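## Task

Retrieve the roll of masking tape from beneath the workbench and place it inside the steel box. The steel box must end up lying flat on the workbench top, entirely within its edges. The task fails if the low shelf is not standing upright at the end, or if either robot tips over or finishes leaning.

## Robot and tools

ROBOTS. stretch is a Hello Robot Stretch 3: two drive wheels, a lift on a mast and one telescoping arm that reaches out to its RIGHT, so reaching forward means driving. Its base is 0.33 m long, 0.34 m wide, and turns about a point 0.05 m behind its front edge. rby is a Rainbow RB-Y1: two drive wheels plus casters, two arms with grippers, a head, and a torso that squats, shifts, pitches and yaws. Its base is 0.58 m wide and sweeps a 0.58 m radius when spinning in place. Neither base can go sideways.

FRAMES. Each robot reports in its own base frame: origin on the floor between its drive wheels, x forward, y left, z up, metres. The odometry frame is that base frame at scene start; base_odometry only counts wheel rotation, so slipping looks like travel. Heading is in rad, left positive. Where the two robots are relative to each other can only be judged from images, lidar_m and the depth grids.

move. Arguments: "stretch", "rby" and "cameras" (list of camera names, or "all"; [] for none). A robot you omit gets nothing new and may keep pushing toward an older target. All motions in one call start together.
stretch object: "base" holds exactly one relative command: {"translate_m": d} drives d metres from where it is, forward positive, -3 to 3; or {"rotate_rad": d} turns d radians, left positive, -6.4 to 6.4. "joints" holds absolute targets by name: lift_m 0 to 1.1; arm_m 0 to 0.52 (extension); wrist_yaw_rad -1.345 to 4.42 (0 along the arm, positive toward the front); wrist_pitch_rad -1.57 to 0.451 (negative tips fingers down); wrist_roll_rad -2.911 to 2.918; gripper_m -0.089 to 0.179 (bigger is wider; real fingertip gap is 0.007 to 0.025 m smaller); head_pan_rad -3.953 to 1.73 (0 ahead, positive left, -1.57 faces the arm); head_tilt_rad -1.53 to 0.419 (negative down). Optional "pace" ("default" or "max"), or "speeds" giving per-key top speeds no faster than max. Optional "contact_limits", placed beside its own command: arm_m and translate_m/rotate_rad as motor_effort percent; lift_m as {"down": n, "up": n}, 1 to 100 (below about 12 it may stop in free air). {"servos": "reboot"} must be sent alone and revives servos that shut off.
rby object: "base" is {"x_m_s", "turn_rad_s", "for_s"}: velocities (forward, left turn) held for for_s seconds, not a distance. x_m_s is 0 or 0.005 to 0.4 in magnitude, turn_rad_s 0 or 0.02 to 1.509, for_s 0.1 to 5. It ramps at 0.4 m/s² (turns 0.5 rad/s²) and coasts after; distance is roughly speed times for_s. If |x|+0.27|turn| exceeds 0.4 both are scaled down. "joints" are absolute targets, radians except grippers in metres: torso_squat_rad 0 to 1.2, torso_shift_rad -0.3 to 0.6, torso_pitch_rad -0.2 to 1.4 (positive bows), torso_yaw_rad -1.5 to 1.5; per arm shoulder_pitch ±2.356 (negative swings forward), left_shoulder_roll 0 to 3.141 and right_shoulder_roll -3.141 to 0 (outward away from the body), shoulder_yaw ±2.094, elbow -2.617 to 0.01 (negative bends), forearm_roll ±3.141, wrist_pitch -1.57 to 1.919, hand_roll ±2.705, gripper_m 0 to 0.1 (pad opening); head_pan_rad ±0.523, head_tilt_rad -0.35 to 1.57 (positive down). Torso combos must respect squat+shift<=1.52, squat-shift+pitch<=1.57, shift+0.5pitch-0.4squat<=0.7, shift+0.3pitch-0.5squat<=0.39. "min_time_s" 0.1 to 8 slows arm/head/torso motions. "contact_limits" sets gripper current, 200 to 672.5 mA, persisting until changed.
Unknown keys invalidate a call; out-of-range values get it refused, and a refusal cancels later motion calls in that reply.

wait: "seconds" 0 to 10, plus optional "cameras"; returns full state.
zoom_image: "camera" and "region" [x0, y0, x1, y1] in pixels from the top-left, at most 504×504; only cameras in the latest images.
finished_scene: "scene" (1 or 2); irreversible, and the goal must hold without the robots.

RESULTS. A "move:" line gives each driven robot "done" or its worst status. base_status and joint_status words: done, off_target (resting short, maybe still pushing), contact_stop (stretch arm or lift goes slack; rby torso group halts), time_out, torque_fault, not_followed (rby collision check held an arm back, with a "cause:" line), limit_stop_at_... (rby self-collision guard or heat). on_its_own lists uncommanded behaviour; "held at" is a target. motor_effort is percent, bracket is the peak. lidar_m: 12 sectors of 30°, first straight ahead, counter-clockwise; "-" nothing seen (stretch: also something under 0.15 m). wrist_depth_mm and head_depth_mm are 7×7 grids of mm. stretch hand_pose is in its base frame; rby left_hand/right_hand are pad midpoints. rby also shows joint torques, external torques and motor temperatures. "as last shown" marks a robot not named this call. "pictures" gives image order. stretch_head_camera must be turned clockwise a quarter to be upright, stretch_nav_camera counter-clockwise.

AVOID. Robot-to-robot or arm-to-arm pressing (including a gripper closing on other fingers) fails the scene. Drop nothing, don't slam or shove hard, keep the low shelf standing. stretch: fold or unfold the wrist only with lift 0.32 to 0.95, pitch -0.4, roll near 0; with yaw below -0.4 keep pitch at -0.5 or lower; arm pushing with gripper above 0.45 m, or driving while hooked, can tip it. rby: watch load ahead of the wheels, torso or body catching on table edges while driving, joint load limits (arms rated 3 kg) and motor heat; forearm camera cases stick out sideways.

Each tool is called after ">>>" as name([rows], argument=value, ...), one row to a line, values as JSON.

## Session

>>> move()

>>> move(stretch={"joints": {"head_pan_rad": -1.0, "head_tilt_rad": -0.4}}, rby={"joints": {"head_pan_rad": 0.52, "head_tilt_rad": 0.35}}, cameras=["rby_head_camera", "stretch_head_camera", "stretch_nav_camera"])

>>> move(stretch={"joints": {"head_pan_rad": -2.2, "head_tilt_rad": -0.4}}, rby={"joints": {"head_pan_rad": -0.52, "head_tilt_rad": 0.35}}, cameras=["rby_head_camera", "stretch_head_camera", "stretch_nav_camera"])

>>> move(stretch={"joints": {"head_pan_rad": -3.4, "head_tilt_rad": -0.4}}, cameras=["stretch_head_camera", "stretch_nav_camera"])

>>> move(stretch={"joints": {"head_pan_rad": 1.4, "head_tilt_rad": -0.4}}, cameras=["stretch_head_camera", "stretch_nav_camera"])

Scene clock: 0.00 s.
Joint torques (N m): no reading
External joint torques (N m): no reading
Motor temperatures (°C): left_arm=[32 34 32 35 39 39 37] | right_arm=[35 34 33 35 40 38 37]
stretch.base_odometry: x=+0.000 y=+0.000 heading=+0.000
stretch.turned_by_wheels: +0.000
stretch.turned_by_imu: +0.000
stretch.base_tilt: forward=+0.4 right=+1.9
stretch.lidar_m: 3.08 3.25 3.23 1.99 1.11 1.07 1.67 1.38 1.38 1.29 1.74 4.01
stretch.head_depth_mm: 1916 2710 3838 - - 2985 2077 / 1895 2667 - - - 3048 2078 / 1870 2853 - - - 3047 2113 / 1859 2807 - - - 3013 2115 / 1840 2717 - - - 3204 2155 / 1816 2709 - - - 3254 2192 / 1803 2671 3641 3596 3609 3332 2194
stretch.base_status: not commanded
stretch.joint_positions: lift_m=+0.434 arm_m=+0.002 wrist_yaw_rad=+2.858 wrist_pitch_rad=-0.628 wrist_roll_rad=+0.000 gripper_m=+0.037 head_pan_rad=+0.000 head_tilt_rad=-0.005
stretch.joint_status: not commanded
stretch.motor_effort: left_wheel=-1.3 right_wheel=+0.4 lift_m=+34.4 arm_m=-1.7 wrist_yaw_rad=+0.0 wrist_pitch_rad=+2.5 wrist_roll_rad=+0.2 gripper_m=-0.9 head_pan_rad=-0.3 head_tilt_rad=+7.0
stretch.hand_pose: x=+0.0329 y=+0.0383 z=+0.4025 quat_wxyz=(+0.312, +0.696, +0.121, +0.635) (m; stretch's base frame)
stretch.wrist_depth_mm: 147 180 - - - - - / 170 178 937 970 - - - / 716 201 796 819 863 928 977 / 638 239 698 733 745 788 836 / 575 557 130 606 644 686 717 / 513 104 375 553 134 603 639 / - 330 352 512 511 549 561
rby.base_odometry: x=+0.000 y=+0.000 heading=+0.000
rby.lidar_m: 3.30 2.82 2.38 1.51 1.35 1.36 1.61 1.45 1.45 1.78 3.42 3.27
rby.base_status: not commanded
rby.joint_positions: torso_squat_rad=+0.350 torso_shift_rad=+0.000 torso_pitch_rad=+0.000 torso_yaw_rad=+0.000 left_shoulder_pitch_rad=-0.028 left_shoulder_roll_rad=+0.008 left_shoulder_yaw_rad=+0.045 left_elbow_rad=-0.144 left_forearm_roll_rad=+0.018 left_wrist_pitch_rad=-0.001 left_hand_roll_rad=-0.038 left_gripper_m=+0.100 right_shoulder_pitch_rad=+0.013 right_shoulder_roll_rad=-0.005 right_shoulder_yaw_rad=-0.043 right_elbow_rad=-0.187 right_forearm_roll_rad=+0.000 right_wrist_pitch_rad=+0.045 right_hand_roll_rad=-0.033 right_gripper_m=+0.099 head_pan_rad=+0.000 head_tilt_rad=+0.400
rby.joint_status: not commanded
rby.motor_effort: left_wheel=+2 right_wheel=+0
rby.chest: x=-0.2280 y=+0.0008 z=+1.2475 quat_wxyz=(+1.000, -0.001, +0.000, +0.000) (m; rby's base frame)
rby.left_hand: x=-0.1372 y=+0.2285 z=+0.5675 quat_wxyz=(+0.996, +0.005, -0.086, +0.007) (m; rby's base frame)
rby.right_hand: x=-0.1571 y=-0.2278 z=+0.5653 quat_wxyz=(+0.997, -0.004, -0.064, -0.040) (m; rby's base frame)
pictures: rby_head_camera, rby_left_wrist_camera, rby_right_wrist_camera, stretch_head_camera (sideways), stretch_nav_camera (sideways), stretch_wrist_camera
Images, in order (width x height): rby_head_camera 896x504, rby_left_wrist_camera 644x364, rby_right_wrist_camera 644x364, stretch_head_camera 896x504, stretch_nav_camera 672x504, stretch_wrist_camera 644x364.

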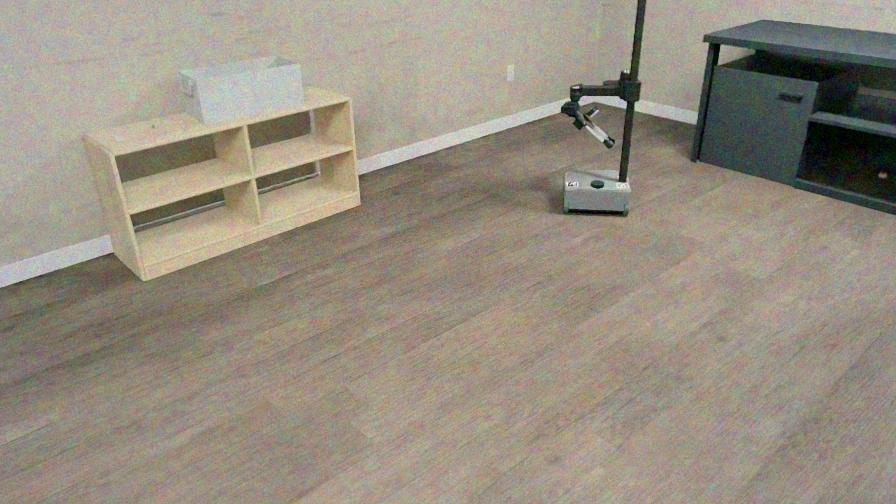

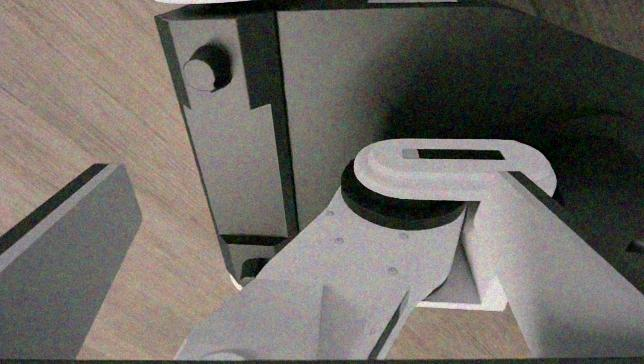

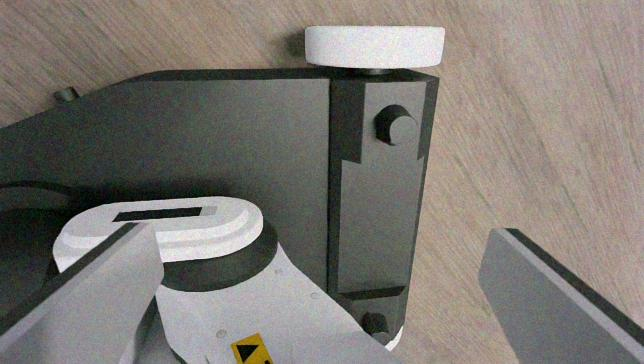

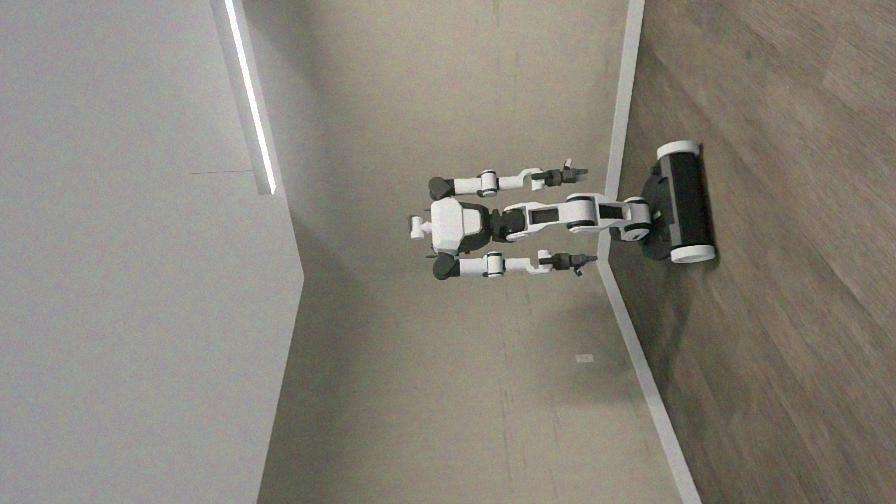

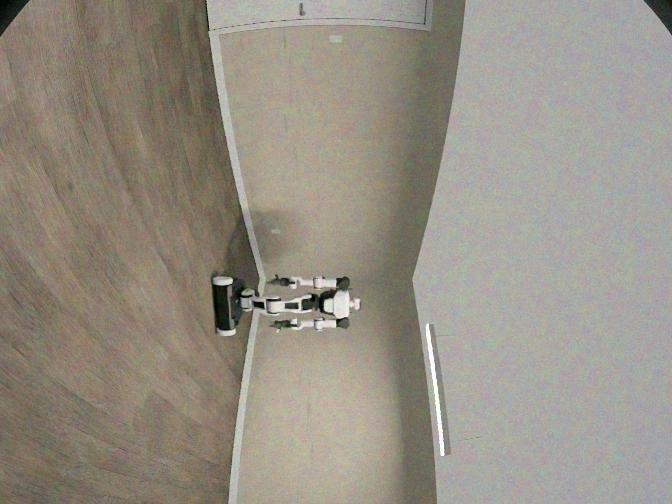

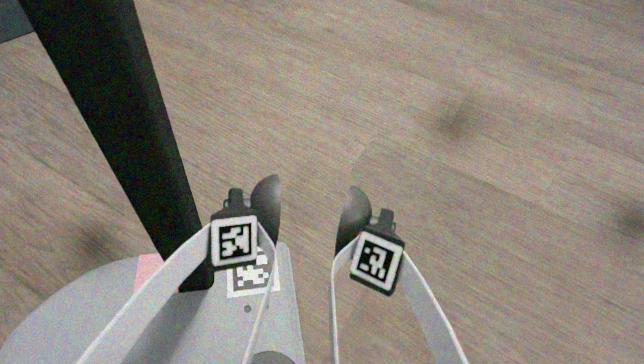

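Scene clock: 1.07 s.
Joint torques (N m): rby.left_arm=[-2.04 0.56 0.21 -0.27 0.09 -0.15 0.21] | rby.right_arm=[-1.85 -0.97 -0.31 -0.12 -0.07 -0.39 0.14]
External joint torques (N m): rby.left_arm=[0.49 0.12 0.2 0.4 0.09 0.3 0.22] | rby.right_arm=[-0.13 -0.2 -0.28 0.4 -0.12 -0.07 0.14]
Motor temperatures (°C): left_arm=[32 34 32 35 39 39 37] | right_arm=[35 34 33 35 40 38 37]
move: stretch done; rby done
stretch.base_odometry: x=+0.000 y=+0.000 heading=+0.000
stretch.turned_by_wheels: +0.000
stretch.turned_by_imu: +0.000
stretch.base_tilt: forward=+0.4 right=+1.8
stretch.lidar_m: 3.07 3.25 3.23 1.99 1.11 1.07 1.68 1.38 1.38 1.29 1.73 4.01
stretch.head_depth_mm: 1805 1905 1932 1561 1795 1624 1362 / 2072 2239 2312 1857 1955 1692 1356 / 2508 2667 2850 2368 2180 1698 1367 / 3065 3311 3629 3262 2250 1698 1364 / 3490 3695 - 3339 2280 1709 1379 / 3366 3542 3734 3317 2260 1726 1378 / 3263 3432 3648 3382 2298 1724 1379
stretch.base_status: not commanded
stretch.joint_positions: lift_m=+0.434 arm_m=+0.002 wrist_yaw_rad=+2.858 wrist_pitch_rad=-0.628 wrist_roll_rad=+0.000 gripper_m=+0.037 head_pan_rad=-1.013 head_tilt_rad=-0.396
stretch.joint_status: all done
stretch.motor_effort: left_wheel=-1.0(1.8) right_wheel=+0.3(0.9) lift_m=+35.7(35.7) arm_m=-2.5(3.2) wrist_yaw_rad=+0.0(0.8) wrist_pitch_rad=+2.5(2.8) wrist_roll_rad=+0.3(0.5) gripper_m=-0.9(1.5) head_pan_rad=-2.1(6.9) head_tilt_rad=-4.3(6.2)
stretch.hand_pose: x=+0.0329 y=+0.0383 z=+0.4025 quat_wxyz=(+0.312, +0.696, +0.121, +0.635) (m; stretch's base frame)
stretch.wrist_depth_mm: 147 178 - - - - - / 170 178 910 997 - - - / 710 202 803 835 875 917 968 / 635 237 696 729 744 771 828 / 571 562 131 606 654 689 707 / 515 104 377 552 133 606 630 / - 330 349 505 516 545 569
rby.base_odometry: x=+0.000 y=+0.000 heading=+0.000
rby.lidar_m: 3.31 2.83 2.36 1.50 1.35 1.36 1.61 1.44 1.46 1.78 3.41 3.27
rby.base_status: not commanded
rby.joint_positions: torso_squat_rad=+0.350 torso_shift_rad=+0.000 torso_pitch_rad=+0.000 torso_yaw_rad=+0.000 left_shoulder_pitch_rad=-0.028 left_shoulder_roll_rad=+0.008 left_shoulder_yaw_rad=+0.045 left_elbow_rad=-0.144 left_forearm_roll_rad=+0.018 left_wrist_pitch_rad=-0.001 left_hand_roll_rad=-0.038 left_gripper_m=+0.100 right_shoulder_pitch_rad=+0.013 right_shoulder_roll_rad=-0.005 right_shoulder_yaw_rad=-0.043 right_elbow_rad=-0.187 right_forearm_roll_rad=+0.000 right_wrist_pitch_rad=+0.045 right_hand_roll_rad=-0.033 right_gripper_m=+0.099 head_pan_rad=+0.520 head_tilt_rad=+0.350
rby.joint_status: all done
rby.motor_effort: left_wheel=+2(3) right_wheel=+0(1)
rby.chest: x=-0.2280 y=+0.0008 z=+1.2475 quat_wxyz=(+1.000, -0.001, +0.000, +0.000) (m; rby's base frame)
rby.left_hand: x=-0.1372 y=+0.2285 z=+0.5675 quat_wxyz=(+0.996, +0.005, -0.086, +0.007) (m; rby's base frame)
rby.right_hand: x=-0.1571 y=-0.2278 z=+0.5653 quat_wxyz=(+0.997, -0.004, -0.064, -0.040) (m; rby's base frame)
pictures: rby_head_camera, stretch_head_camera (sideways), stretch_nav_camera (sideways)
Images, in order (width x height): rby_head_camera 896x504, stretch_head_camera 896x504, stretch_nav_camera 672x504.

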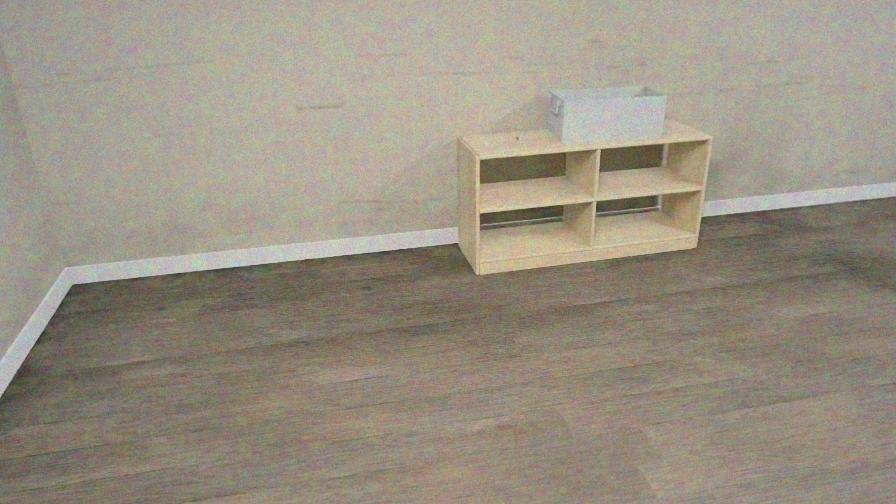

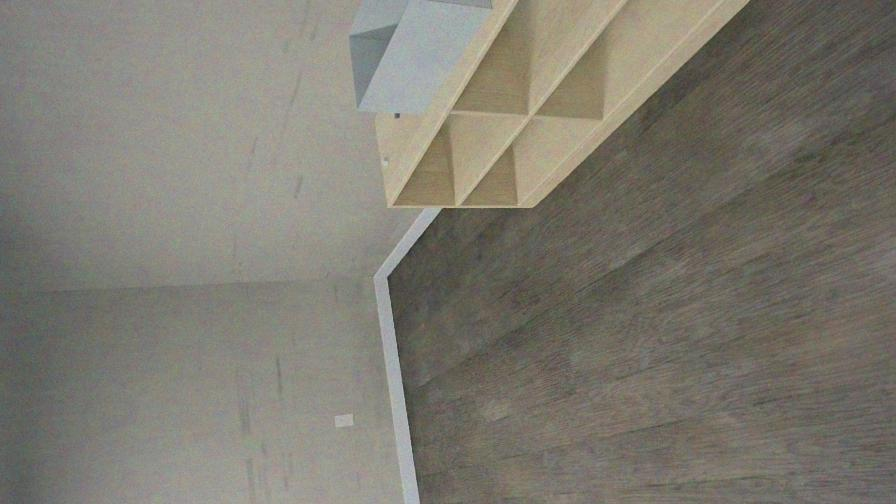

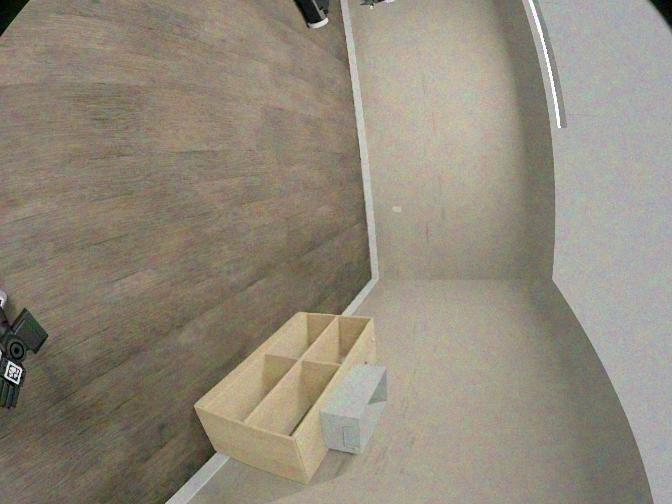

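Scene clock: 2.43 s.
Joint torques (N m): rby.left_arm=[-2.09 1.03 -0.14 -0.36 0.13 -0.12 0.13] | rby.right_arm=[-1.89 -0.9 -0.37 -0.29 -0.05 -0.3 0.15]
External joint torques (N m): rby.left_arm=[0.45 0.58 -0.15 0.32 0.12 0.33 0.14] | rby.right_arm=[-0.17 -0.12 -0.35 0.23 -0.1 0.02 0.14]
Motor temperatures (°C): left_arm=[32 34 32 35 39 39 37] | right_arm=[35 34 33 35 40 38 37]
move: stretch done; rby done
stretch.base_odometry: x=+0.000 y=+0.000 heading=+0.000
stretch.turned_by_wheels: +0.000
stretch.turned_by_imu: +0.000
stretch.base_tilt: forward=+0.5 right=+1.9
stretch.lidar_m: 3.08 3.25 3.23 2.00 1.11 1.07 1.68 1.38 1.37 1.28 1.74 4.03
stretch.head_depth_mm: 1154 1241 1325 1434 1583 1667 1366 / 1154 1236 1331 1438 1571 1645 1354 / 1154 1237 1324 1438 1574 1651 1366 / 1144 1236 1323 1431 1584 1649 1371 / 1153 1234 1323 1439 1565 1654 1373 / 1137 1227 1320 1426 1559 1649 1372 / 1142 1220 1312 1422 1546 1669 1379
stretch.base_status: not commanded
stretch.joint_positions: lift_m=+0.434 arm_m=+0.002 wrist_yaw_rad=+2.858 wrist_pitch_rad=-0.628 wrist_roll_rad=+0.000 gripper_m=+0.037 head_pan_rad=-2.227 head_tilt_rad=-0.398
stretch.joint_status: all done
stretch.motor_effort: left_wheel=-1.7(1.7) right_wheel=+0.4(0.7) lift_m=+35.7(35.8) arm_m=-3.5(4.2) wrist_yaw_rad=-0.3(0.8) wrist_pitch_rad=+2.6(2.8) wrist_roll_rad=+0.3(0.5) gripper_m=+0.0(1.4) head_pan_rad=+0.3(7.5) head_tilt_rad=-4.4(5.5)
stretch.hand_pose: x=+0.0329 y=+0.0383 z=+0.4025 quat_wxyz=(+0.312, +0.696, +0.121, +0.635) (m; stretch's base frame)
stretch.wrist_depth_mm: 147 178 - - - - - / 170 178 929 953 - - - / 722 202 784 818 896 912 981 / 645 238 701 737 753 784 833 / 575 564 130 597 644 693 720 / 508 104 377 546 133 611 633 / - 331 349 511 509 542 563
rby.base_odometry: x=+0.000 y=+0.000 heading=+0.000
rby.lidar_m: 3.30 2.83 2.38 1.49 1.35 1.35 1.61 1.44 1.45 1.78 3.40 3.26
rby.base_status: not commanded
rby.joint_positions: torso_squat_rad=+0.350 torso_shift_rad=+0.000 torso_pitch_rad=+0.000 torso_yaw_rad=+0.000 left_shoulder_pitch_rad=-0.028 left_shoulder_roll_rad=+0.008 left_shoulder_yaw_rad=+0.045 left_elbow_rad=-0.144 left_forearm_roll_rad=+0.018 left_wrist_pitch_rad=-0.001 left_hand_roll_rad=-0.038 left_gripper_m=+0.100 right_shoulder_pitch_rad=+0.013 right_shoulder_roll_rad=-0.005 right_shoulder_yaw_rad=-0.043 right_elbow_rad=-0.187 right_forearm_roll_rad=+0.000 right_wrist_pitch_rad=+0.045 right_hand_roll_rad=-0.033 right_gripper_m=+0.099 head_pan_rad=-0.520 head_tilt_rad=+0.350
rby.joint_status: all done
rby.motor_effort: left_wheel=+2(3) right_wheel=+0(1)
rby.chest: x=-0.2280 y=+0.0008 z=+1.2475 quat_wxyz=(+1.000, -0.001, +0.000, +0.000) (m; rby's base frame)
rby.left_hand: x=-0.1372 y=+0.2285 z=+0.5675 quat_wxyz=(+0.996, +0.005, -0.086, +0.007) (m; rby's base frame)
rby.right_hand: x=-0.1571 y=-0.2278 z=+0.5653 quat_wxyz=(+0.997, -0.004, -0.064, -0.040) (m; rby's base frame)
pictures: rby_head_camera, stretch_head_camera (sideways), stretch_nav_camera (sideways)
Images, in order (width x height): rby_head_camera 896x504, stretch_head_camera 896x504, stretch_nav_camera 672x504.

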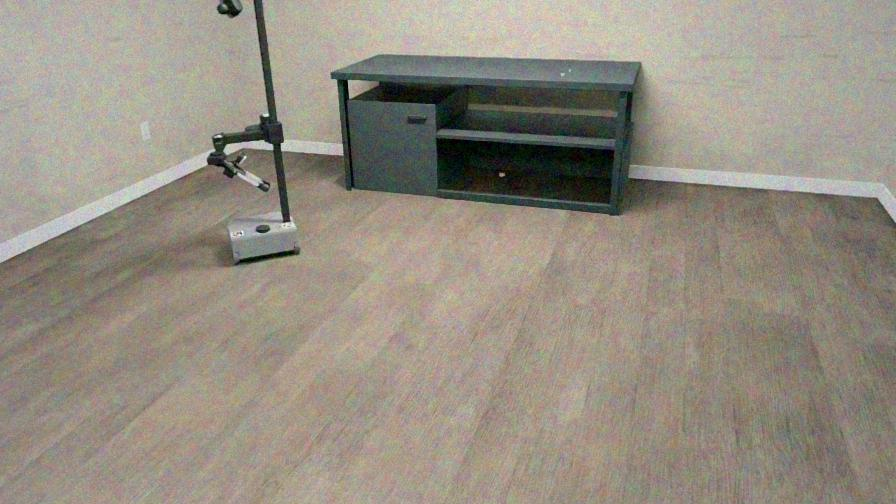

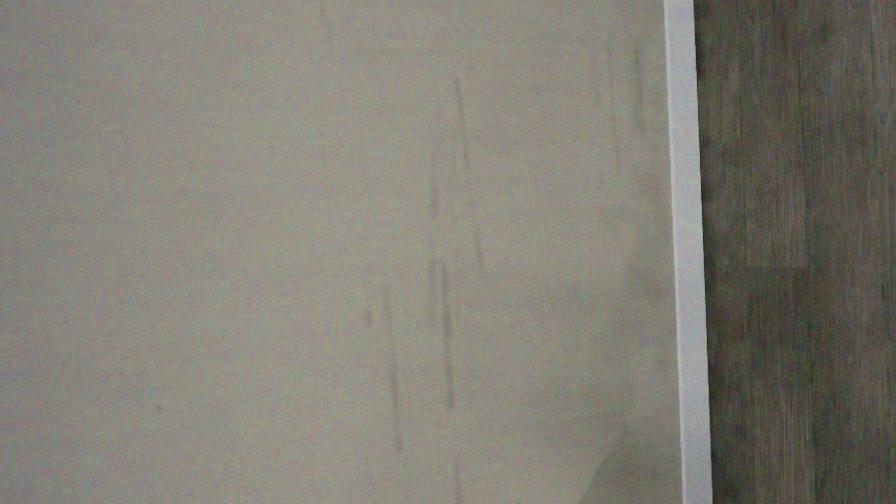

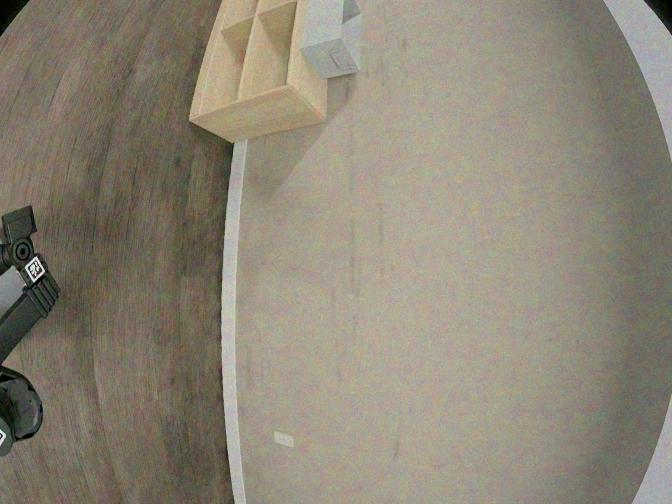

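Scene clock: 3.57 s.
Joint torques (N m): rby.left_arm=[-1.62 0.22 0.18 -0.47 0 -0.24 0] | rby.right_arm=[-2.05 -0.77 -0.23 -0.26 -0.12 -0.35 0.16]
External joint torques (N m): rby.left_arm=[0.91 -0.23 0.17 0.2 0 0.21 0.01] | rby.right_arm=[-0.32 0.01 -0.21 0.26 -0.16 -0.03 0.15]
Motor temperatures (°C): left_arm=[32 34 32 35 39 39 37] | right_arm=[35 34 33 35 40 38 37]
move: stretch done
stretch.base_odometry: x=+0.000 y=+0.000 heading=+0.000
stretch.turned_by_wheels: +0.000
stretch.turned_by_imu: +0.000
stretch.base_tilt: forward=+0.4 right=+1.9
stretch.lidar_m: 3.07 3.24 3.24 1.99 1.11 1.07 1.67 1.38 1.37 1.29 1.73 4.02
stretch.head_depth_mm: 1473 1571 1680 1293 1190 1281 1344 / 1519 1626 1733 1885 1994 1642 1366 / 1565 1685 1808 1945 2076 1690 1355 / 1636 1750 1893 2040 2140 1707 1367 / 1686 1818 1946 2124 2240 1720 1367 / 1743 1872 2046 2228 2267 1722 1386 / 1809 1925 2022 2112 2091 1706 1380
stretch.base_status: not commanded
stretch.joint_positions: lift_m=+0.434 arm_m=+0.002 wrist_yaw_rad=+2.858 wrist_pitch_rad=-0.628 wrist_roll_rad=+0.000 gripper_m=+0.037 head_pan_rad=-3.431 head_tilt_rad=-0.399
stretch.joint_status: all done
stretch.motor_effort: left_wheel=-1.3(1.8) right_wheel=+0.2(0.7) lift_m=+35.2(35.7) arm_m=-4.9(5.2) wrist_yaw_rad=-0.1(0.8) wrist_pitch_rad=+2.7(2.8) wrist_roll_rad=+0.2(0.5) gripper_m=-0.1(1.9) head_pan_rad=-1.1(8.8) head_tilt_rad=-4.2(5.5)
stretch.hand_pose: x=+0.0329 y=+0.0383 z=+0.4025 quat_wxyz=(+0.312, +0.696, +0.121, +0.635) (m; stretch's base frame)
stretch.wrist_depth_mm: 147 178 - - - - - / 170 177 924 989 - - - / 707 202 812 827 878 894 993 / 640 239 701 733 743 788 811 / 574 561 130 599 652 686 707 / 518 104 376 546 133 609 627 / - 330 346 509 514 543 564
rby: as last shown
rby.lidar_m: 3.31 2.81 2.37 1.50 1.35 1.35 1.60 1.45 1.46 1.78 3.42 3.28
pictures: stretch_head_camera (sideways), stretch_nav_camera (sideways)
Images, in order (width x height): stretch_head_camera 896x504, stretch_nav_camera 672x504.

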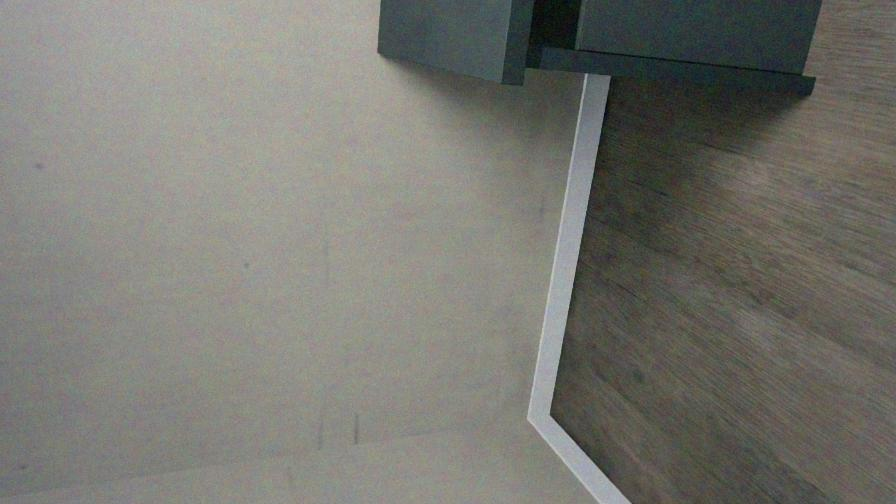

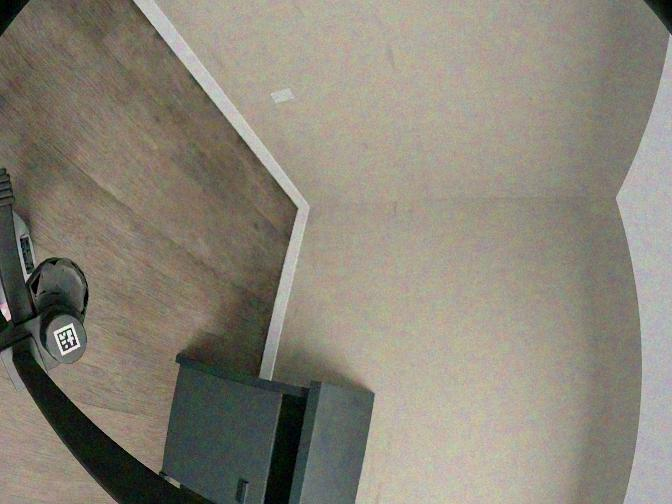

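Scene clock: 5.90 s.
Joint torques (N m): rby.left_arm=[-1.95 0.78 -0.21 -0.32 0.14 -0.22 0.04] | rby.right_arm=[-2.07 -0.85 -0.21 -0.18 -0.07 -0.38 0.15]
External joint torques (N m): rby.left_arm=[0.58 0.34 -0.22 0.35 0.13 0.24 0.05] | rby.right_arm=[-0.35 -0.07 -0.19 0.34 -0.11 -0.06 0.14]
Motor temperatures (°C): left_arm=[32 34 32 35 39 39 37] | right_arm=[35 34 33 35 40 38 37]
move: stretch done
stretch.base_odometry: x=+0.000 y=+0.000 heading=+0.000
stretch.turned_by_wheels: +0.000
stretch.turned_by_imu: +0.001
stretch.base_tilt: forward=+0.4 right=+1.9
stretch.lidar_m: 3.08 3.23 3.24 1.99 1.11 1.07 1.68 1.38 1.37 1.29 1.74 4.03
stretch.head_depth_mm: 2664 2826 3028 3169 2181 1674 1353 / 2819 2985 3207 3191 2208 1659 1358 / 2960 3186 3383 3262 2194 1675 1364 / 3041 3306 3493 3011 2195 1712 1368 / 2676 2760 2853 2127 2239 1702 1372 / 2335 2424 2469 1863 2056 1707 1382 / 2068 2183 2187 1558 1681 1721 1374
stretch.base_status: not commanded
stretch.joint_positions: lift_m=+0.434 arm_m=+0.002 wrist_yaw_rad=+2.858 wrist_pitch_rad=-0.628 wrist_roll_rad=+0.000 gripper_m=+0.037 head_pan_rad=+1.451 head_tilt_rad=-0.400
stretch.joint_status: all done
stretch.motor_effort: left_wheel=-1.2(1.8) right_wheel=+0.3(1.0) lift_m=+35.3(35.8) arm_m=-5.7(6.6) wrist_yaw_rad=-0.4(0.8) wrist_pitch_rad=+2.6(2.8) wrist_roll_rad=+0.3(0.6) gripper_m=-0.8(2.0) head_pan_rad=-1.0(7.9) head_tilt_rad=-4.1(5.5)
stretch.hand_pose: x=+0.0329 y=+0.0383 z=+0.4025 quat_wxyz=(+0.312, +0.696, +0.121, +0.635) (m; stretch's base frame)
stretch.wrist_depth_mm: 147 178 - - - - - / 170 178 946 982 - - - / 708 203 784 818 882 901 981 / 645 238 702 714 751 781 835 / 573 566 131 597 655 684 722 / 515 104 379 545 133 605 629 / - 332 348 506 507 541 556
rby: as last shown
rby.lidar_m: 3.30 2.81 2.38 1.49 1.34 1.36 1.60 1.44 1.45 1.78 3.42 3.28
pictures: stretch_head_camera (sideways), stretch_nav_camera (sideways)
Images, in order (width x height): stretch_head_camera 896x504, stretch_nav_camera 672x504.

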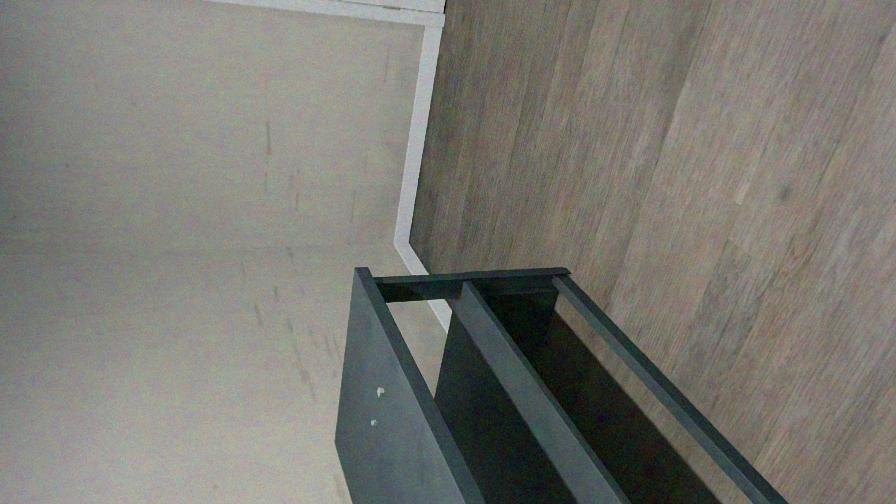

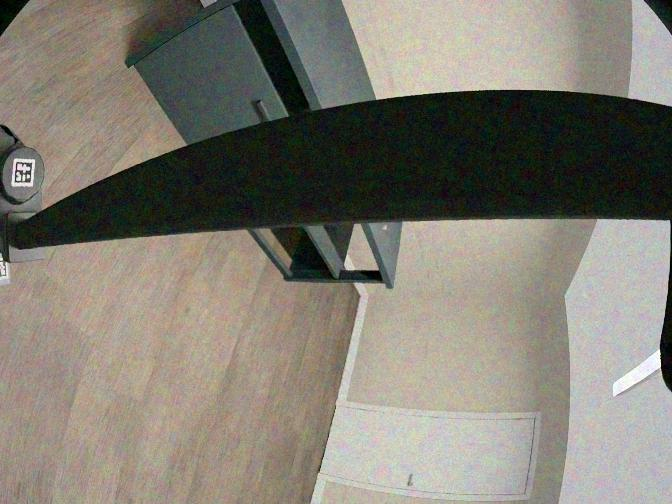

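>>> move(stretch={"joints": {"head_pan_rad": -3.95, "head_tilt_rad": -0.45}}, rby={"joints": {"head_pan_rad": -0.52, "head_tilt_rad": 0.35}}, cameras=["rby_head_camera", "stretch_head_camera"])

>>> zoom_image(camera="rby_head_camera", region=[420, 100, 640, 224])

>>> zoom_image(camera="stretch_head_camera", region=[300, 0, 800, 504])

Scene clock: 40.93 s.
Joint torques (N m): rby.left_arm=[-1.98 0.79 0 -0.35 0.11 -0.25 0.16] | rby.right_arm=[-1.99 -0.79 -0.27 -0.2 -0.13 -0.34 0.12]
External joint torques (N m): rby.left_arm=[0.55 0.34 -0.01 0.32 0.11 0.2 0.17] | rby.right_arm=[-0.26 -0.02 -0.25 0.32 -0.18 -0.02 0.12]
Motor temperatures (°C): left_arm=[32 34 32 35 39 39 37] | right_arm=[35 34 33 34 40 38 37]
move: stretch done; rby done
stretch.base_odometry: x=+0.000 y=+0.000 heading=+0.000
stretch.turned_by_wheels: +0.000
stretch.turned_by_imu: +0.002
stretch.base_tilt: forward=+0.4 right=+1.9
stretch.lidar_m: 3.08 3.23 3.24 1.99 1.11 1.07 1.68 1.38 1.37 1.29 1.73 4.02
stretch.head_depth_mm: - - - - 1824 1598 1301 / - - - - - - - / - - - - - - - / - - - 1345 1322 1464 1313 / 1514 1662 1744 1264 1302 1434 1322 / 1502 1605 1719 1278 1289 1531 1331 / 1460 1560 1697 1823 1958 1633 1334
stretch.base_status: not commanded
stretch.joint_positions: lift_m=+0.434 arm_m=+0.002 wrist_yaw_rad=+2.858 wrist_pitch_rad=-0.628 wrist_roll_rad=+0.000 gripper_m=+0.037 head_pan_rad=-4.013 head_tilt_rad=-0.451
stretch.joint_status: all done
stretch.motor_effort: left_wheel=-1.3(1.8) right_wheel=+0.7(1.0) lift_m=+34.7(35.1) arm_m=-10.6(11.5) wrist_yaw_rad=-0.1(0.9) wrist_pitch_rad=+2.8(2.8) wrist_roll_rad=+0.1(0.5) gripper_m=+0.3(1.8) head_pan_rad=+2.5(7.8) head_tilt_rad=-3.7(5.6)
stretch.hand_pose: x=+0.0329 y=+0.0383 z=+0.4025 quat_wxyz=(+0.312, +0.696, +0.121, +0.635) (m; stretch's base frame)
stretch.wrist_depth_mm: 147 179 - - - - - / 170 178 941 984 - - - / 723 203 798 835 865 917 964 / 645 238 697 744 753 794 819 / 571 568 130 605 649 693 706 / 514 104 377 541 133 608 629 / - 331 349 505 513 547 562
rby.base_odometry: x=+0.000 y=+0.000 heading=+0.000
rby.lidar_m: 3.31 2.82 2.37 1.51 1.35 1.36 1.60 1.45 1.45 1.77 3.42 3.27
rby.base_status: not commanded
rby.joint_positions: torso_squat_rad=+0.350 torso_shift_rad=+0.000 torso_pitch_rad=+0.000 torso_yaw_rad=+0.000 left_shoulder_pitch_rad=-0.028 left_shoulder_roll_rad=+0.008 left_shoulder_yaw_rad=+0.045 left_elbow_rad=-0.144 left_forearm_roll_rad=+0.018 left_wrist_pitch_rad=-0.001 left_hand_roll_rad=-0.038 left_gripper_m=+0.100 right_shoulder_pitch_rad=+0.013 right_shoulder_roll_rad=-0.005 right_shoulder_yaw_rad=-0.043 right_elbow_rad=-0.187 right_forearm_roll_rad=+0.000 right_wrist_pitch_rad=+0.045 right_hand_roll_rad=-0.033 right_gripper_m=+0.099 head_pan_rad=-0.520 head_tilt_rad=+0.350
rby.joint_status: all done
rby.motor_effort: left_wheel=+2(3) right_wheel=+0(1)
rby.chest: x=-0.2280 y=+0.0008 z=+1.2475 quat_wxyz=(+1.000, -0.001, +0.000, +0.000) (m; rby's base frame)
rby.left_hand: x=-0.1372 y=+0.2285 z=+0.5675 quat_wxyz=(+0.996, +0.005, -0.086, +0.007) (m; rby's base frame)
rby.right_hand: x=-0.1571 y=-0.2278 z=+0.5653 quat_wxyz=(+0.997, -0.004, -0.064, -0.040) (m; rby's base frame)
pictures: rby_head_camera, stretch_head_camera (sideways)
Images, in order (width x height): rby_head_camera 896x504, stretch_head_camera 896x504.

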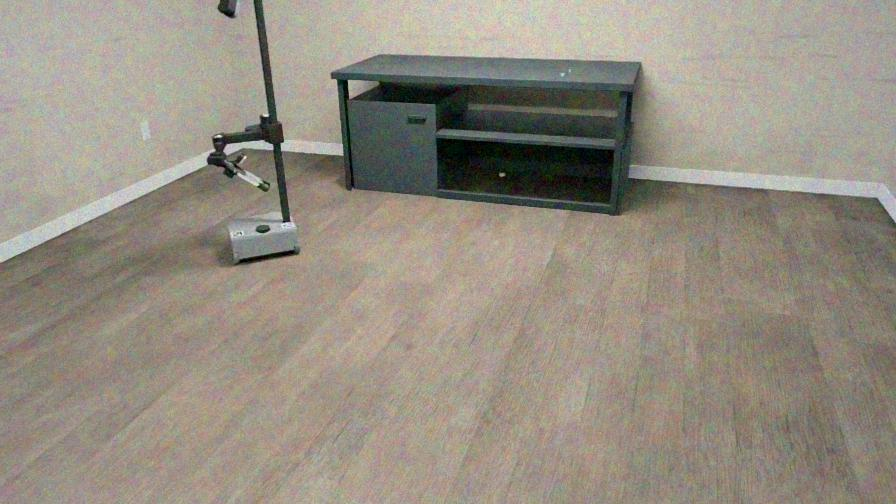

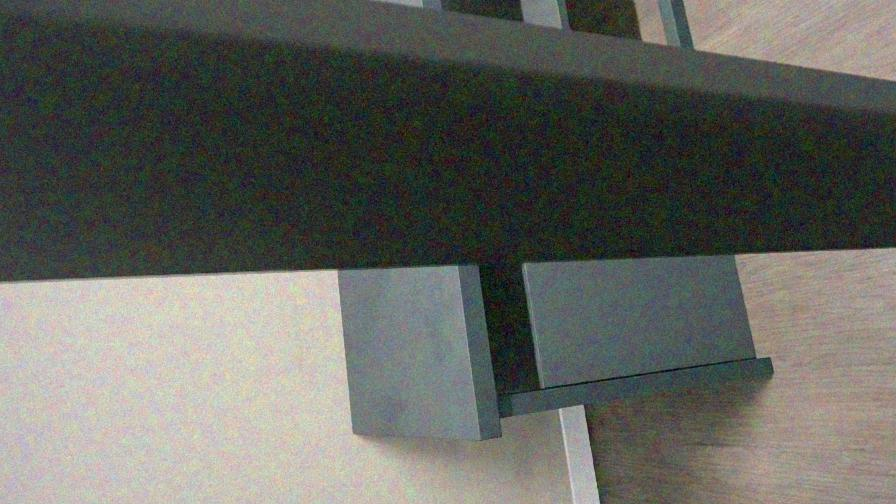

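Scaled by 2.291.

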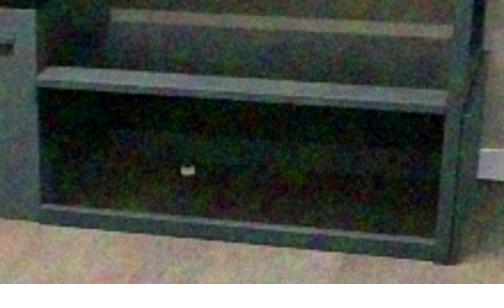

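Scaled by 1.000.

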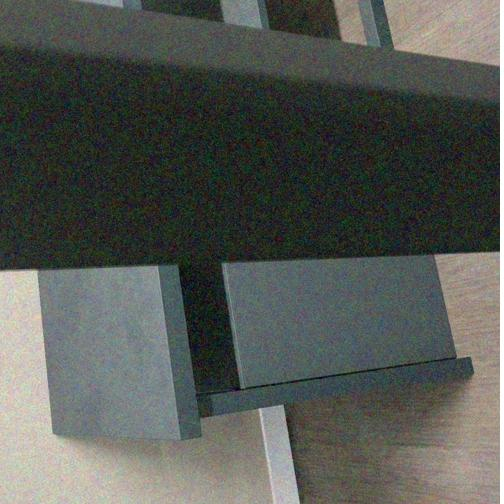

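>>> move(stretch={"base": {"rotate_rad": -1.5708}, "joints": {"wrist_yaw_rad": 3.0, "wrist_pitch_rad": -0.4, "head_pan_rad": -1.57, "head_tilt_rad": -0.9}}, rby={"base": {"turn_rad_s": 0.2, "for_s": 0.83}, "joints": {"torso_squat_rad": 0.6, "torso_pitch_rad": 0.3, "left_shoulder_pitch_rad": -1.009, "left_shoulder_roll_rad": 0.211, "left_shoulder_yaw_rad": 0.355, "left_elbow_rad": -1.456, "left_forearm_roll_rad": 0.046, "left_wrist_pitch_rad": 1.5445, "left_hand_roll_rad": -1.638, "left_gripper_m": 0.1, "right_shoulder_pitch_rad": -1.009, "right_shoulder_roll_rad": -0.211, "right_shoulder_yaw_rad": -0.355, "right_elbow_rad": -1.456, "right_forearm_roll_rad": -0.046, "right_wrist_pitch_rad": 1.5445, "right_hand_roll_rad": 1.638, "right_gripper_m": 0.1, "head_pan_rad": 0.0, "head_tilt_rad": 0.15}, "min_time_s": 4}, cameras=["rby_head_camera"])

>>> move(stretch={"joints": {"lift_m": 0.27}, "pace": "max"}, rby={"base": {"x_m_s": 0.4, "for_s": 5.0}}, cameras=["rby_head_camera"])

>>> move(stretch={"base": {"translate_m": -1.215}, "pace": "max"}, rby={"base": {"turn_rad_s": 0.3, "for_s": 1.75}, "joints": {"head_tilt_rad": 0.3}}, cameras=["rby_head_camera", "stretch_head_camera"])

Scene clock: 77.13 s.
Joint torques (N m): rby.left_arm=[-20.45 8.44 1.41 -9.53 0.74 -0.78 -0.2] | rby.right_arm=[-23.19 -9 -1.85 -8.64 -0.34 -1.1 0.41]
External joint torques (N m): rby.left_arm=[0.22 0.72 1.4 -0.22 0.58 0.49 -0.21] | rby.right_arm=[-2 -0.76 -2.03 0.65 -0.42 0.14 0.42]
Motor temperatures (°C): left_arm=[32 34 32 35 39 39 37] | right_arm=[35 34 33 34 40 38 37]
move: stretch done; rby done
stretch.base_odometry: x=+0.000 y=+0.000 heading=-1.570
stretch.turned_by_wheels: -1.570
stretch.turned_by_imu: -1.573
stretch.base_tilt: forward=+0.4 right=+1.8
stretch.lidar_m: 1.29 2.25 4.02 3.04 3.25 3.24 2.00 1.11 1.07 1.66 1.38 1.37
stretch.head_depth_mm: 1644 1863 1912 1625 1411 1234 1103 / 1751 1998 1903 1623 1410 1239 924 / 1904 2144 1905 1623 1399 1226 552 / 1981 2236 1909 1611 1395 1231 606 / 1782 2040 1933 1625 1393 1228 1070 / 1590 1782 1881 1597 1393 1223 1097 / 1444 1585 1767 1617 1394 1226 1094
stretch.base_status: done
stretch.joint_positions: lift_m=+0.434 arm_m=+0.002 wrist_yaw_rad=+2.997 wrist_pitch_rad=-0.423 wrist_roll_rad=+0.000 gripper_m=+0.037 head_pan_rad=-1.564 head_tilt_rad=-0.902
stretch.joint_status: all done
stretch.motor_effort: left_wheel=+6.3(10.0) right_wheel=-9.6(12.6) lift_m=+34.0(34.6) arm_m=-20.7(21.6) wrist_yaw_rad=+2.5(4.8) wrist_pitch_rad=+4.5(6.9) wrist_roll_rad=+0.3(0.7) gripper_m=-0.3(1.5) head_pan_rad=-3.8(8.3) head_tilt_rad=-5.3(8.2)
stretch.hand_pose: x=+0.0110 y=+0.0743 z=+0.4453 quat_wxyz=(+0.198, +0.700, +0.098, +0.679) (m; stretch's base frame)
stretch.wrist_depth_mm: - 142 - - - - - / - 156 - - - - - / 971 177 - - - - - / 786 207 209 949 991 - - / 681 677 134 738 798 867 915 / 603 105 601 646 642 718 760 / - 368 379 577 575 629 656
rby.base_odometry: x=+0.000 y=+0.000 heading=+0.166
rby.lidar_m: 3.01 2.82 1.93 1.40 1.35 1.41 1.51 1.44 1.50 2.04 3.72 3.05
rby.base_status: done (sent for 0.83 of 0.83 s)
rby.joint_positions: torso_squat_rad=+0.600 torso_shift_rad=+0.000 torso_pitch_rad=+0.300 torso_yaw_rad=+0.000 left_shoulder_pitch_rad=-1.009 left_shoulder_roll_rad=+0.211 left_shoulder_yaw_rad=+0.355 left_elbow_rad=-1.456 left_forearm_roll_rad=+0.046 left_wrist_pitch_rad=+1.544 left_hand_roll_rad=-1.638 left_gripper_m=+0.100 right_shoulder_pitch_rad=-1.009 right_shoulder_roll_rad=-0.211 right_shoulder_yaw_rad=-0.355 right_elbow_rad=-1.456 right_forearm_roll_rad=-0.046 right_wrist_pitch_rad=+1.544 right_hand_roll_rad=+1.638 right_gripper_m=+0.099 head_pan_rad=+0.000 head_tilt_rad=+0.150
rby.joint_status: all done
rby.motor_effort: left_wheel=-1(24) right_wheel=+3(23)
rby.chest: x=-0.1367 y=+0.0007 z=+1.1539 quat_wxyz=(+0.989, -0.001, +0.149, +0.000) (m; rby's base frame)
rby.left_hand: x=+0.4497 y=+0.2547 z=+0.9648 quat_wxyz=(+0.674, +0.212, -0.213, -0.675) (m; rby's base frame)
rby.right_hand: x=+0.4498 y=-0.2535 z=+0.9653 quat_wxyz=(+0.674, -0.213, -0.212, +0.675) (m; rby's base frame)
pictures: rby_head_camera
Images, in order (width x height): rby_head_camera 896x504.

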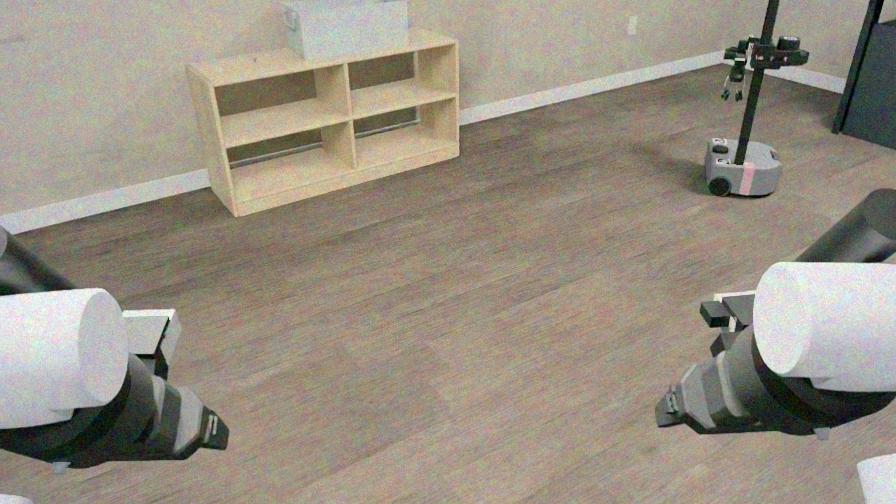

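Scene clock: 83.87 s.
Joint torques (N m): rby.left_arm=[-20.05 8.39 1.02 -9.29 0.61 -0.92 0.06] | rby.right_arm=[-22.44 -8.62 -2.04 -8.4 -0.42 -1.14 0.49]
External joint torques (N m): rby.left_arm=[0.61 0.68 1.01 0.02 0.45 0.35 0.05] | rby.right_arm=[-1.26 -0.37 -2.23 0.88 -0.5 0.11 0.49]
Motor temperatures (°C): left_arm=[32 34 32 36 39 39 37] | right_arm=[35 34 33 35 40 38 37]
move: stretch done; rby done
stretch.base_odometry: x=+0.000 y=+0.000 heading=-1.570
stretch.turned_by_wheels: +0.000
stretch.turned_by_imu: +0.002
stretch.base_tilt: forward=+0.3 right=+1.8
stretch.lidar_m: 1.29 2.25 1.38 3.93 3.24 3.24 2.00 1.11 1.07 1.65 1.38 1.37
stretch.head_depth_mm: 1636 1848 1920 1634 1395 1227 1106 / 1732 2006 1920 1615 1392 1224 1105 / 1881 2146 1922 1614 1396 1231 689 / 1980 2185 1923 1613 1400 1230 742 / 1778 2044 1928 1612 1401 1227 1074 / 1604 1803 1907 1593 1392 1232 1099 / 1440 1610 1775 1614 1396 1226 1093
stretch.base_status: not commanded
stretch.joint_positions: lift_m=+0.270 arm_m=+0.002 wrist_yaw_rad=+2.997 wrist_pitch_rad=-0.421 wrist_roll_rad=+0.000 gripper_m=+0.037 head_pan_rad=-1.570 head_tilt_rad=-0.902
stretch.joint_status: all done
stretch.motor_effort: left_wheel=+6.5(6.9) right_wheel=-9.2(9.8) lift_m=+25.9(30.8) arm_m=-19.2(21.4) wrist_yaw_rad=+3.0(3.2) wrist_pitch_rad=+4.2(4.6) wrist_roll_rad=+0.3(0.6) gripper_m=+0.4(1.6) head_pan_rad=-4.8(5.1) head_tilt_rad=+0.2(4.8)
stretch.hand_pose: x=+0.0110 y=+0.0745 z=+0.2820 quat_wxyz=(+0.198, +0.700, +0.098, +0.679) (m; stretch's base frame)
stretch.wrist_depth_mm: - 142 - - - - - / 868 156 985 - - - - / 686 177 743 825 924 968 - / 565 204 208 675 704 740 795 / 479 286 134 317 567 610 647 / 251 104 261 283 133 515 533 / - 219 236 251 413 444 458
rby.base_odometry: x=+1.972 y=+0.331 heading=+0.167
rby.lidar_m: 1.32 1.05 1.10 2.03 2.37 2.45 3.30 3.17 3.28 3.15 1.56 2.09
rby.base_status: done (sent for 5 of 5 s)
rby.joint_positions: torso_squat_rad=+0.600 torso_shift_rad=+0.000 torso_pitch_rad=+0.300 torso_yaw_rad=+0.000 left_shoulder_pitch_rad=-1.009 left_shoulder_roll_rad=+0.211 left_shoulder_yaw_rad=+0.355 left_elbow_rad=-1.456 left_forearm_roll_rad=+0.046 left_wrist_pitch_rad=+1.544 left_hand_roll_rad=-1.638 left_gripper_m=+0.100 right_shoulder_pitch_rad=-1.009 right_shoulder_roll_rad=-0.211 right_shoulder_yaw_rad=-0.355 right_elbow_rad=-1.456 right_forearm_roll_rad=-0.046 right_wrist_pitch_rad=+1.544 right_hand_roll_rad=+1.638 right_gripper_m=+0.099 head_pan_rad=+0.000 head_tilt_rad=+0.150
rby.joint_status: not commanded
rby.motor_effort: left_wheel=+0(26) right_wheel=-1(27)
rby.chest: x=-0.1366 y=+0.0007 z=+1.1539 quat_wxyz=(+0.989, -0.001, +0.149, +0.000) (m; rby's base frame)
rby.left_hand: x=+0.4498 y=+0.2547 z=+0.9647 quat_wxyz=(+0.674, +0.212, -0.213, -0.675) (m; rby's base frame)
rby.right_hand: x=+0.4499 y=-0.2535 z=+0.9652 quat_wxyz=(+0.674, -0.213, -0.212, +0.675) (m; rby's base frame)
pictures: rby_head_camera
Images, in order (width x height): rby_head_camera 896x504.

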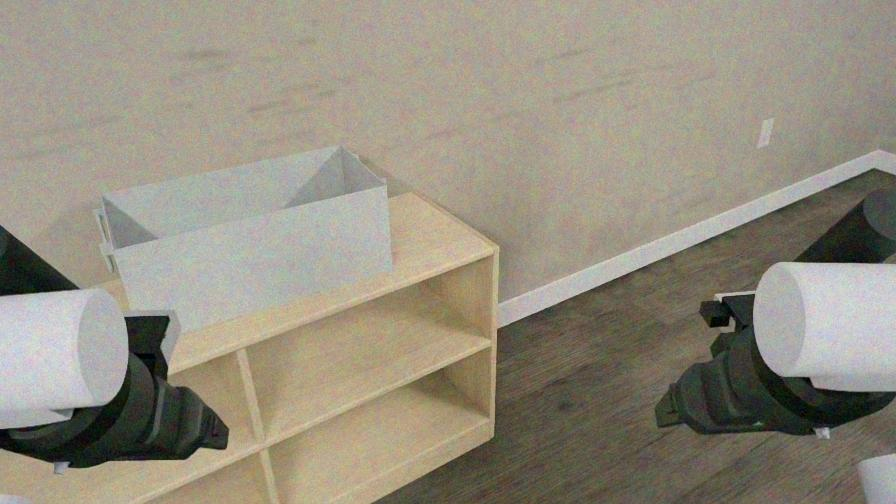

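Scene clock: 89.30 s.
Joint torques (N m): rby.left_arm=[-19.99 8.24 1.07 -9.23 0.46 -0.84 -0.16] | rby.right_arm=[-22.56 -8.47 -1.68 -8.5 -0.28 -1.18 0.53]
External joint torques (N m): rby.left_arm=[0.67 0.53 1.05 0.09 0.31 0.42 -0.17] | rby.right_arm=[-1.37 -0.22 -1.86 0.79 -0.36 0.07 0.53]
Motor temperatures (°C): left_arm=[32 34 32 36 39 39 37] | right_arm=[35 34 33 35 40 38 37]
move: stretch done; rby done
stretch.base_odometry: x=+0.000 y=+1.215 heading=-1.570
stretch.turned_by_wheels: +0.000
stretch.turned_by_imu: +0.006
stretch.base_tilt: forward=+0.4 right=+1.8
stretch.lidar_m: 2.49 2.27 4.82 2.83 2.35 0.82 0.91 0.97 0.72 0.45 0.57 2.28
stretch.head_depth_mm: 922 932 757 638 549 508 1018 / 984 933 757 635 550 801 1055 / 1055 931 753 634 558 870 694 / 1118 926 755 633 885 1186 743 / 1150 923 750 634 908 1211 1081 / 1262 920 749 661 1168 1228 1097 / 1465 920 749 955 1357 1228 1093
stretch.base_status: done
stretch.joint_positions: lift_m=+0.270 arm_m=+0.002 wrist_yaw_rad=+2.997 wrist_pitch_rad=-0.421 wrist_roll_rad=+0.000 gripper_m=+0.037 head_pan_rad=-1.570 head_tilt_rad=-0.900
stretch.joint_status: not commanded
stretch.motor_effort: left_wheel=-2.2(11.4) right_wheel=-3.4(14.9) lift_m=+31.8(31.8) arm_m=-18.2(19.8) wrist_yaw_rad=+2.3(3.1) wrist_pitch_rad=+4.4(4.6) wrist_roll_rad=+0.3(0.7) gripper_m=-0.8(1.5) head_pan_rad=-3.8(4.5) head_tilt_rad=+1.4(2.6)
stretch.hand_pose: x=+0.0109 y=+0.0746 z=+0.2820 quat_wxyz=(+0.197, +0.700, +0.098, +0.679) (m; stretch's base frame)
stretch.wrist_depth_mm: - 142 - - - - - / 870 157 973 - - - - / 689 177 731 839 907 989 - / 556 206 208 676 707 747 814 / 478 287 133 316 560 609 638 / 253 104 260 284 133 515 534 / - 218 235 252 409 439 458
rby.base_odometry: x=+1.972 y=+0.331 heading=+0.696
rby.lidar_m: 1.07 1.10 2.04 2.37 2.45 3.28 3.15 3.28 2.50 2.72 2.08 1.32
rby.base_status: done (sent for 1.77 of 1.77 s)
rby.joint_positions: torso_squat_rad=+0.600 torso_shift_rad=+0.000 torso_pitch_rad=+0.300 torso_yaw_rad=+0.000 left_shoulder_pitch_rad=-1.009 left_shoulder_roll_rad=+0.211 left_shoulder_yaw_rad=+0.355 left_elbow_rad=-1.456 left_forearm_roll_rad=+0.046 left_wrist_pitch_rad=+1.544 left_hand_roll_rad=-1.638 left_gripper_m=+0.100 right_shoulder_pitch_rad=-1.009 right_shoulder_roll_rad=-0.211 right_shoulder_yaw_rad=-0.355 right_elbow_rad=-1.456 right_forearm_roll_rad=-0.046 right_wrist_pitch_rad=+1.544 right_hand_roll_rad=+1.638 right_gripper_m=+0.099 head_pan_rad=+0.000 head_tilt_rad=+0.300
rby.joint_status: all done
rby.motor_effort: left_wheel=+0(25) right_wheel=+3(22)
rby.chest: x=-0.1366 y=+0.0007 z=+1.1539 quat_wxyz=(+0.989, -0.001, +0.149, +0.000) (m; rby's base frame)
rby.left_hand: x=+0.4498 y=+0.2547 z=+0.9647 quat_wxyz=(+0.674, +0.212, -0.213, -0.675) (m; rby's base frame)
rby.right_hand: x=+0.4499 y=-0.2535 z=+0.9652 quat_wxyz=(+0.674, -0.213, -0.212, +0.675) (m; rby's base frame)
pictures: rby_head_camera, stretch_head_camera (sideways)
Images, in order (width x height): rby_head_camera 896x504, stretch_head_camera 896x504.

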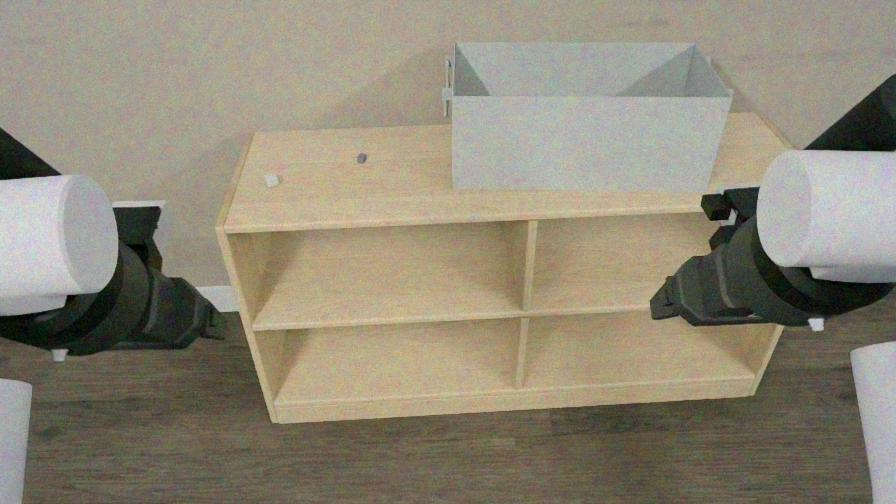

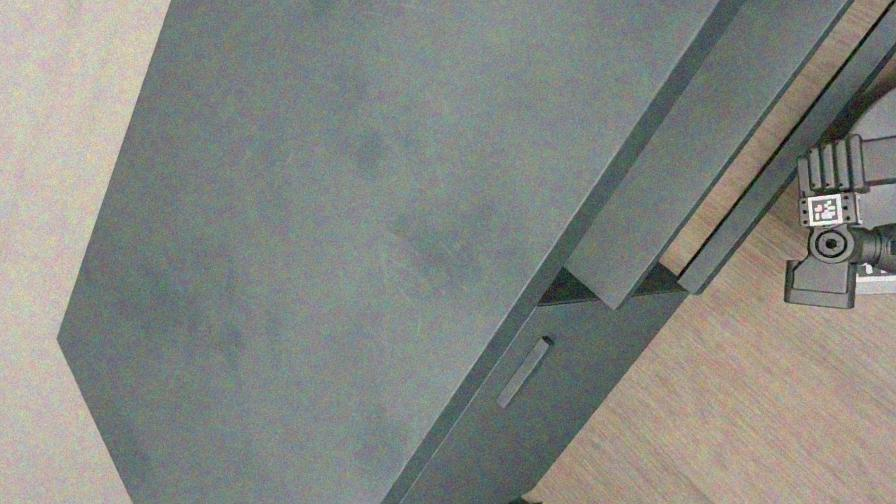

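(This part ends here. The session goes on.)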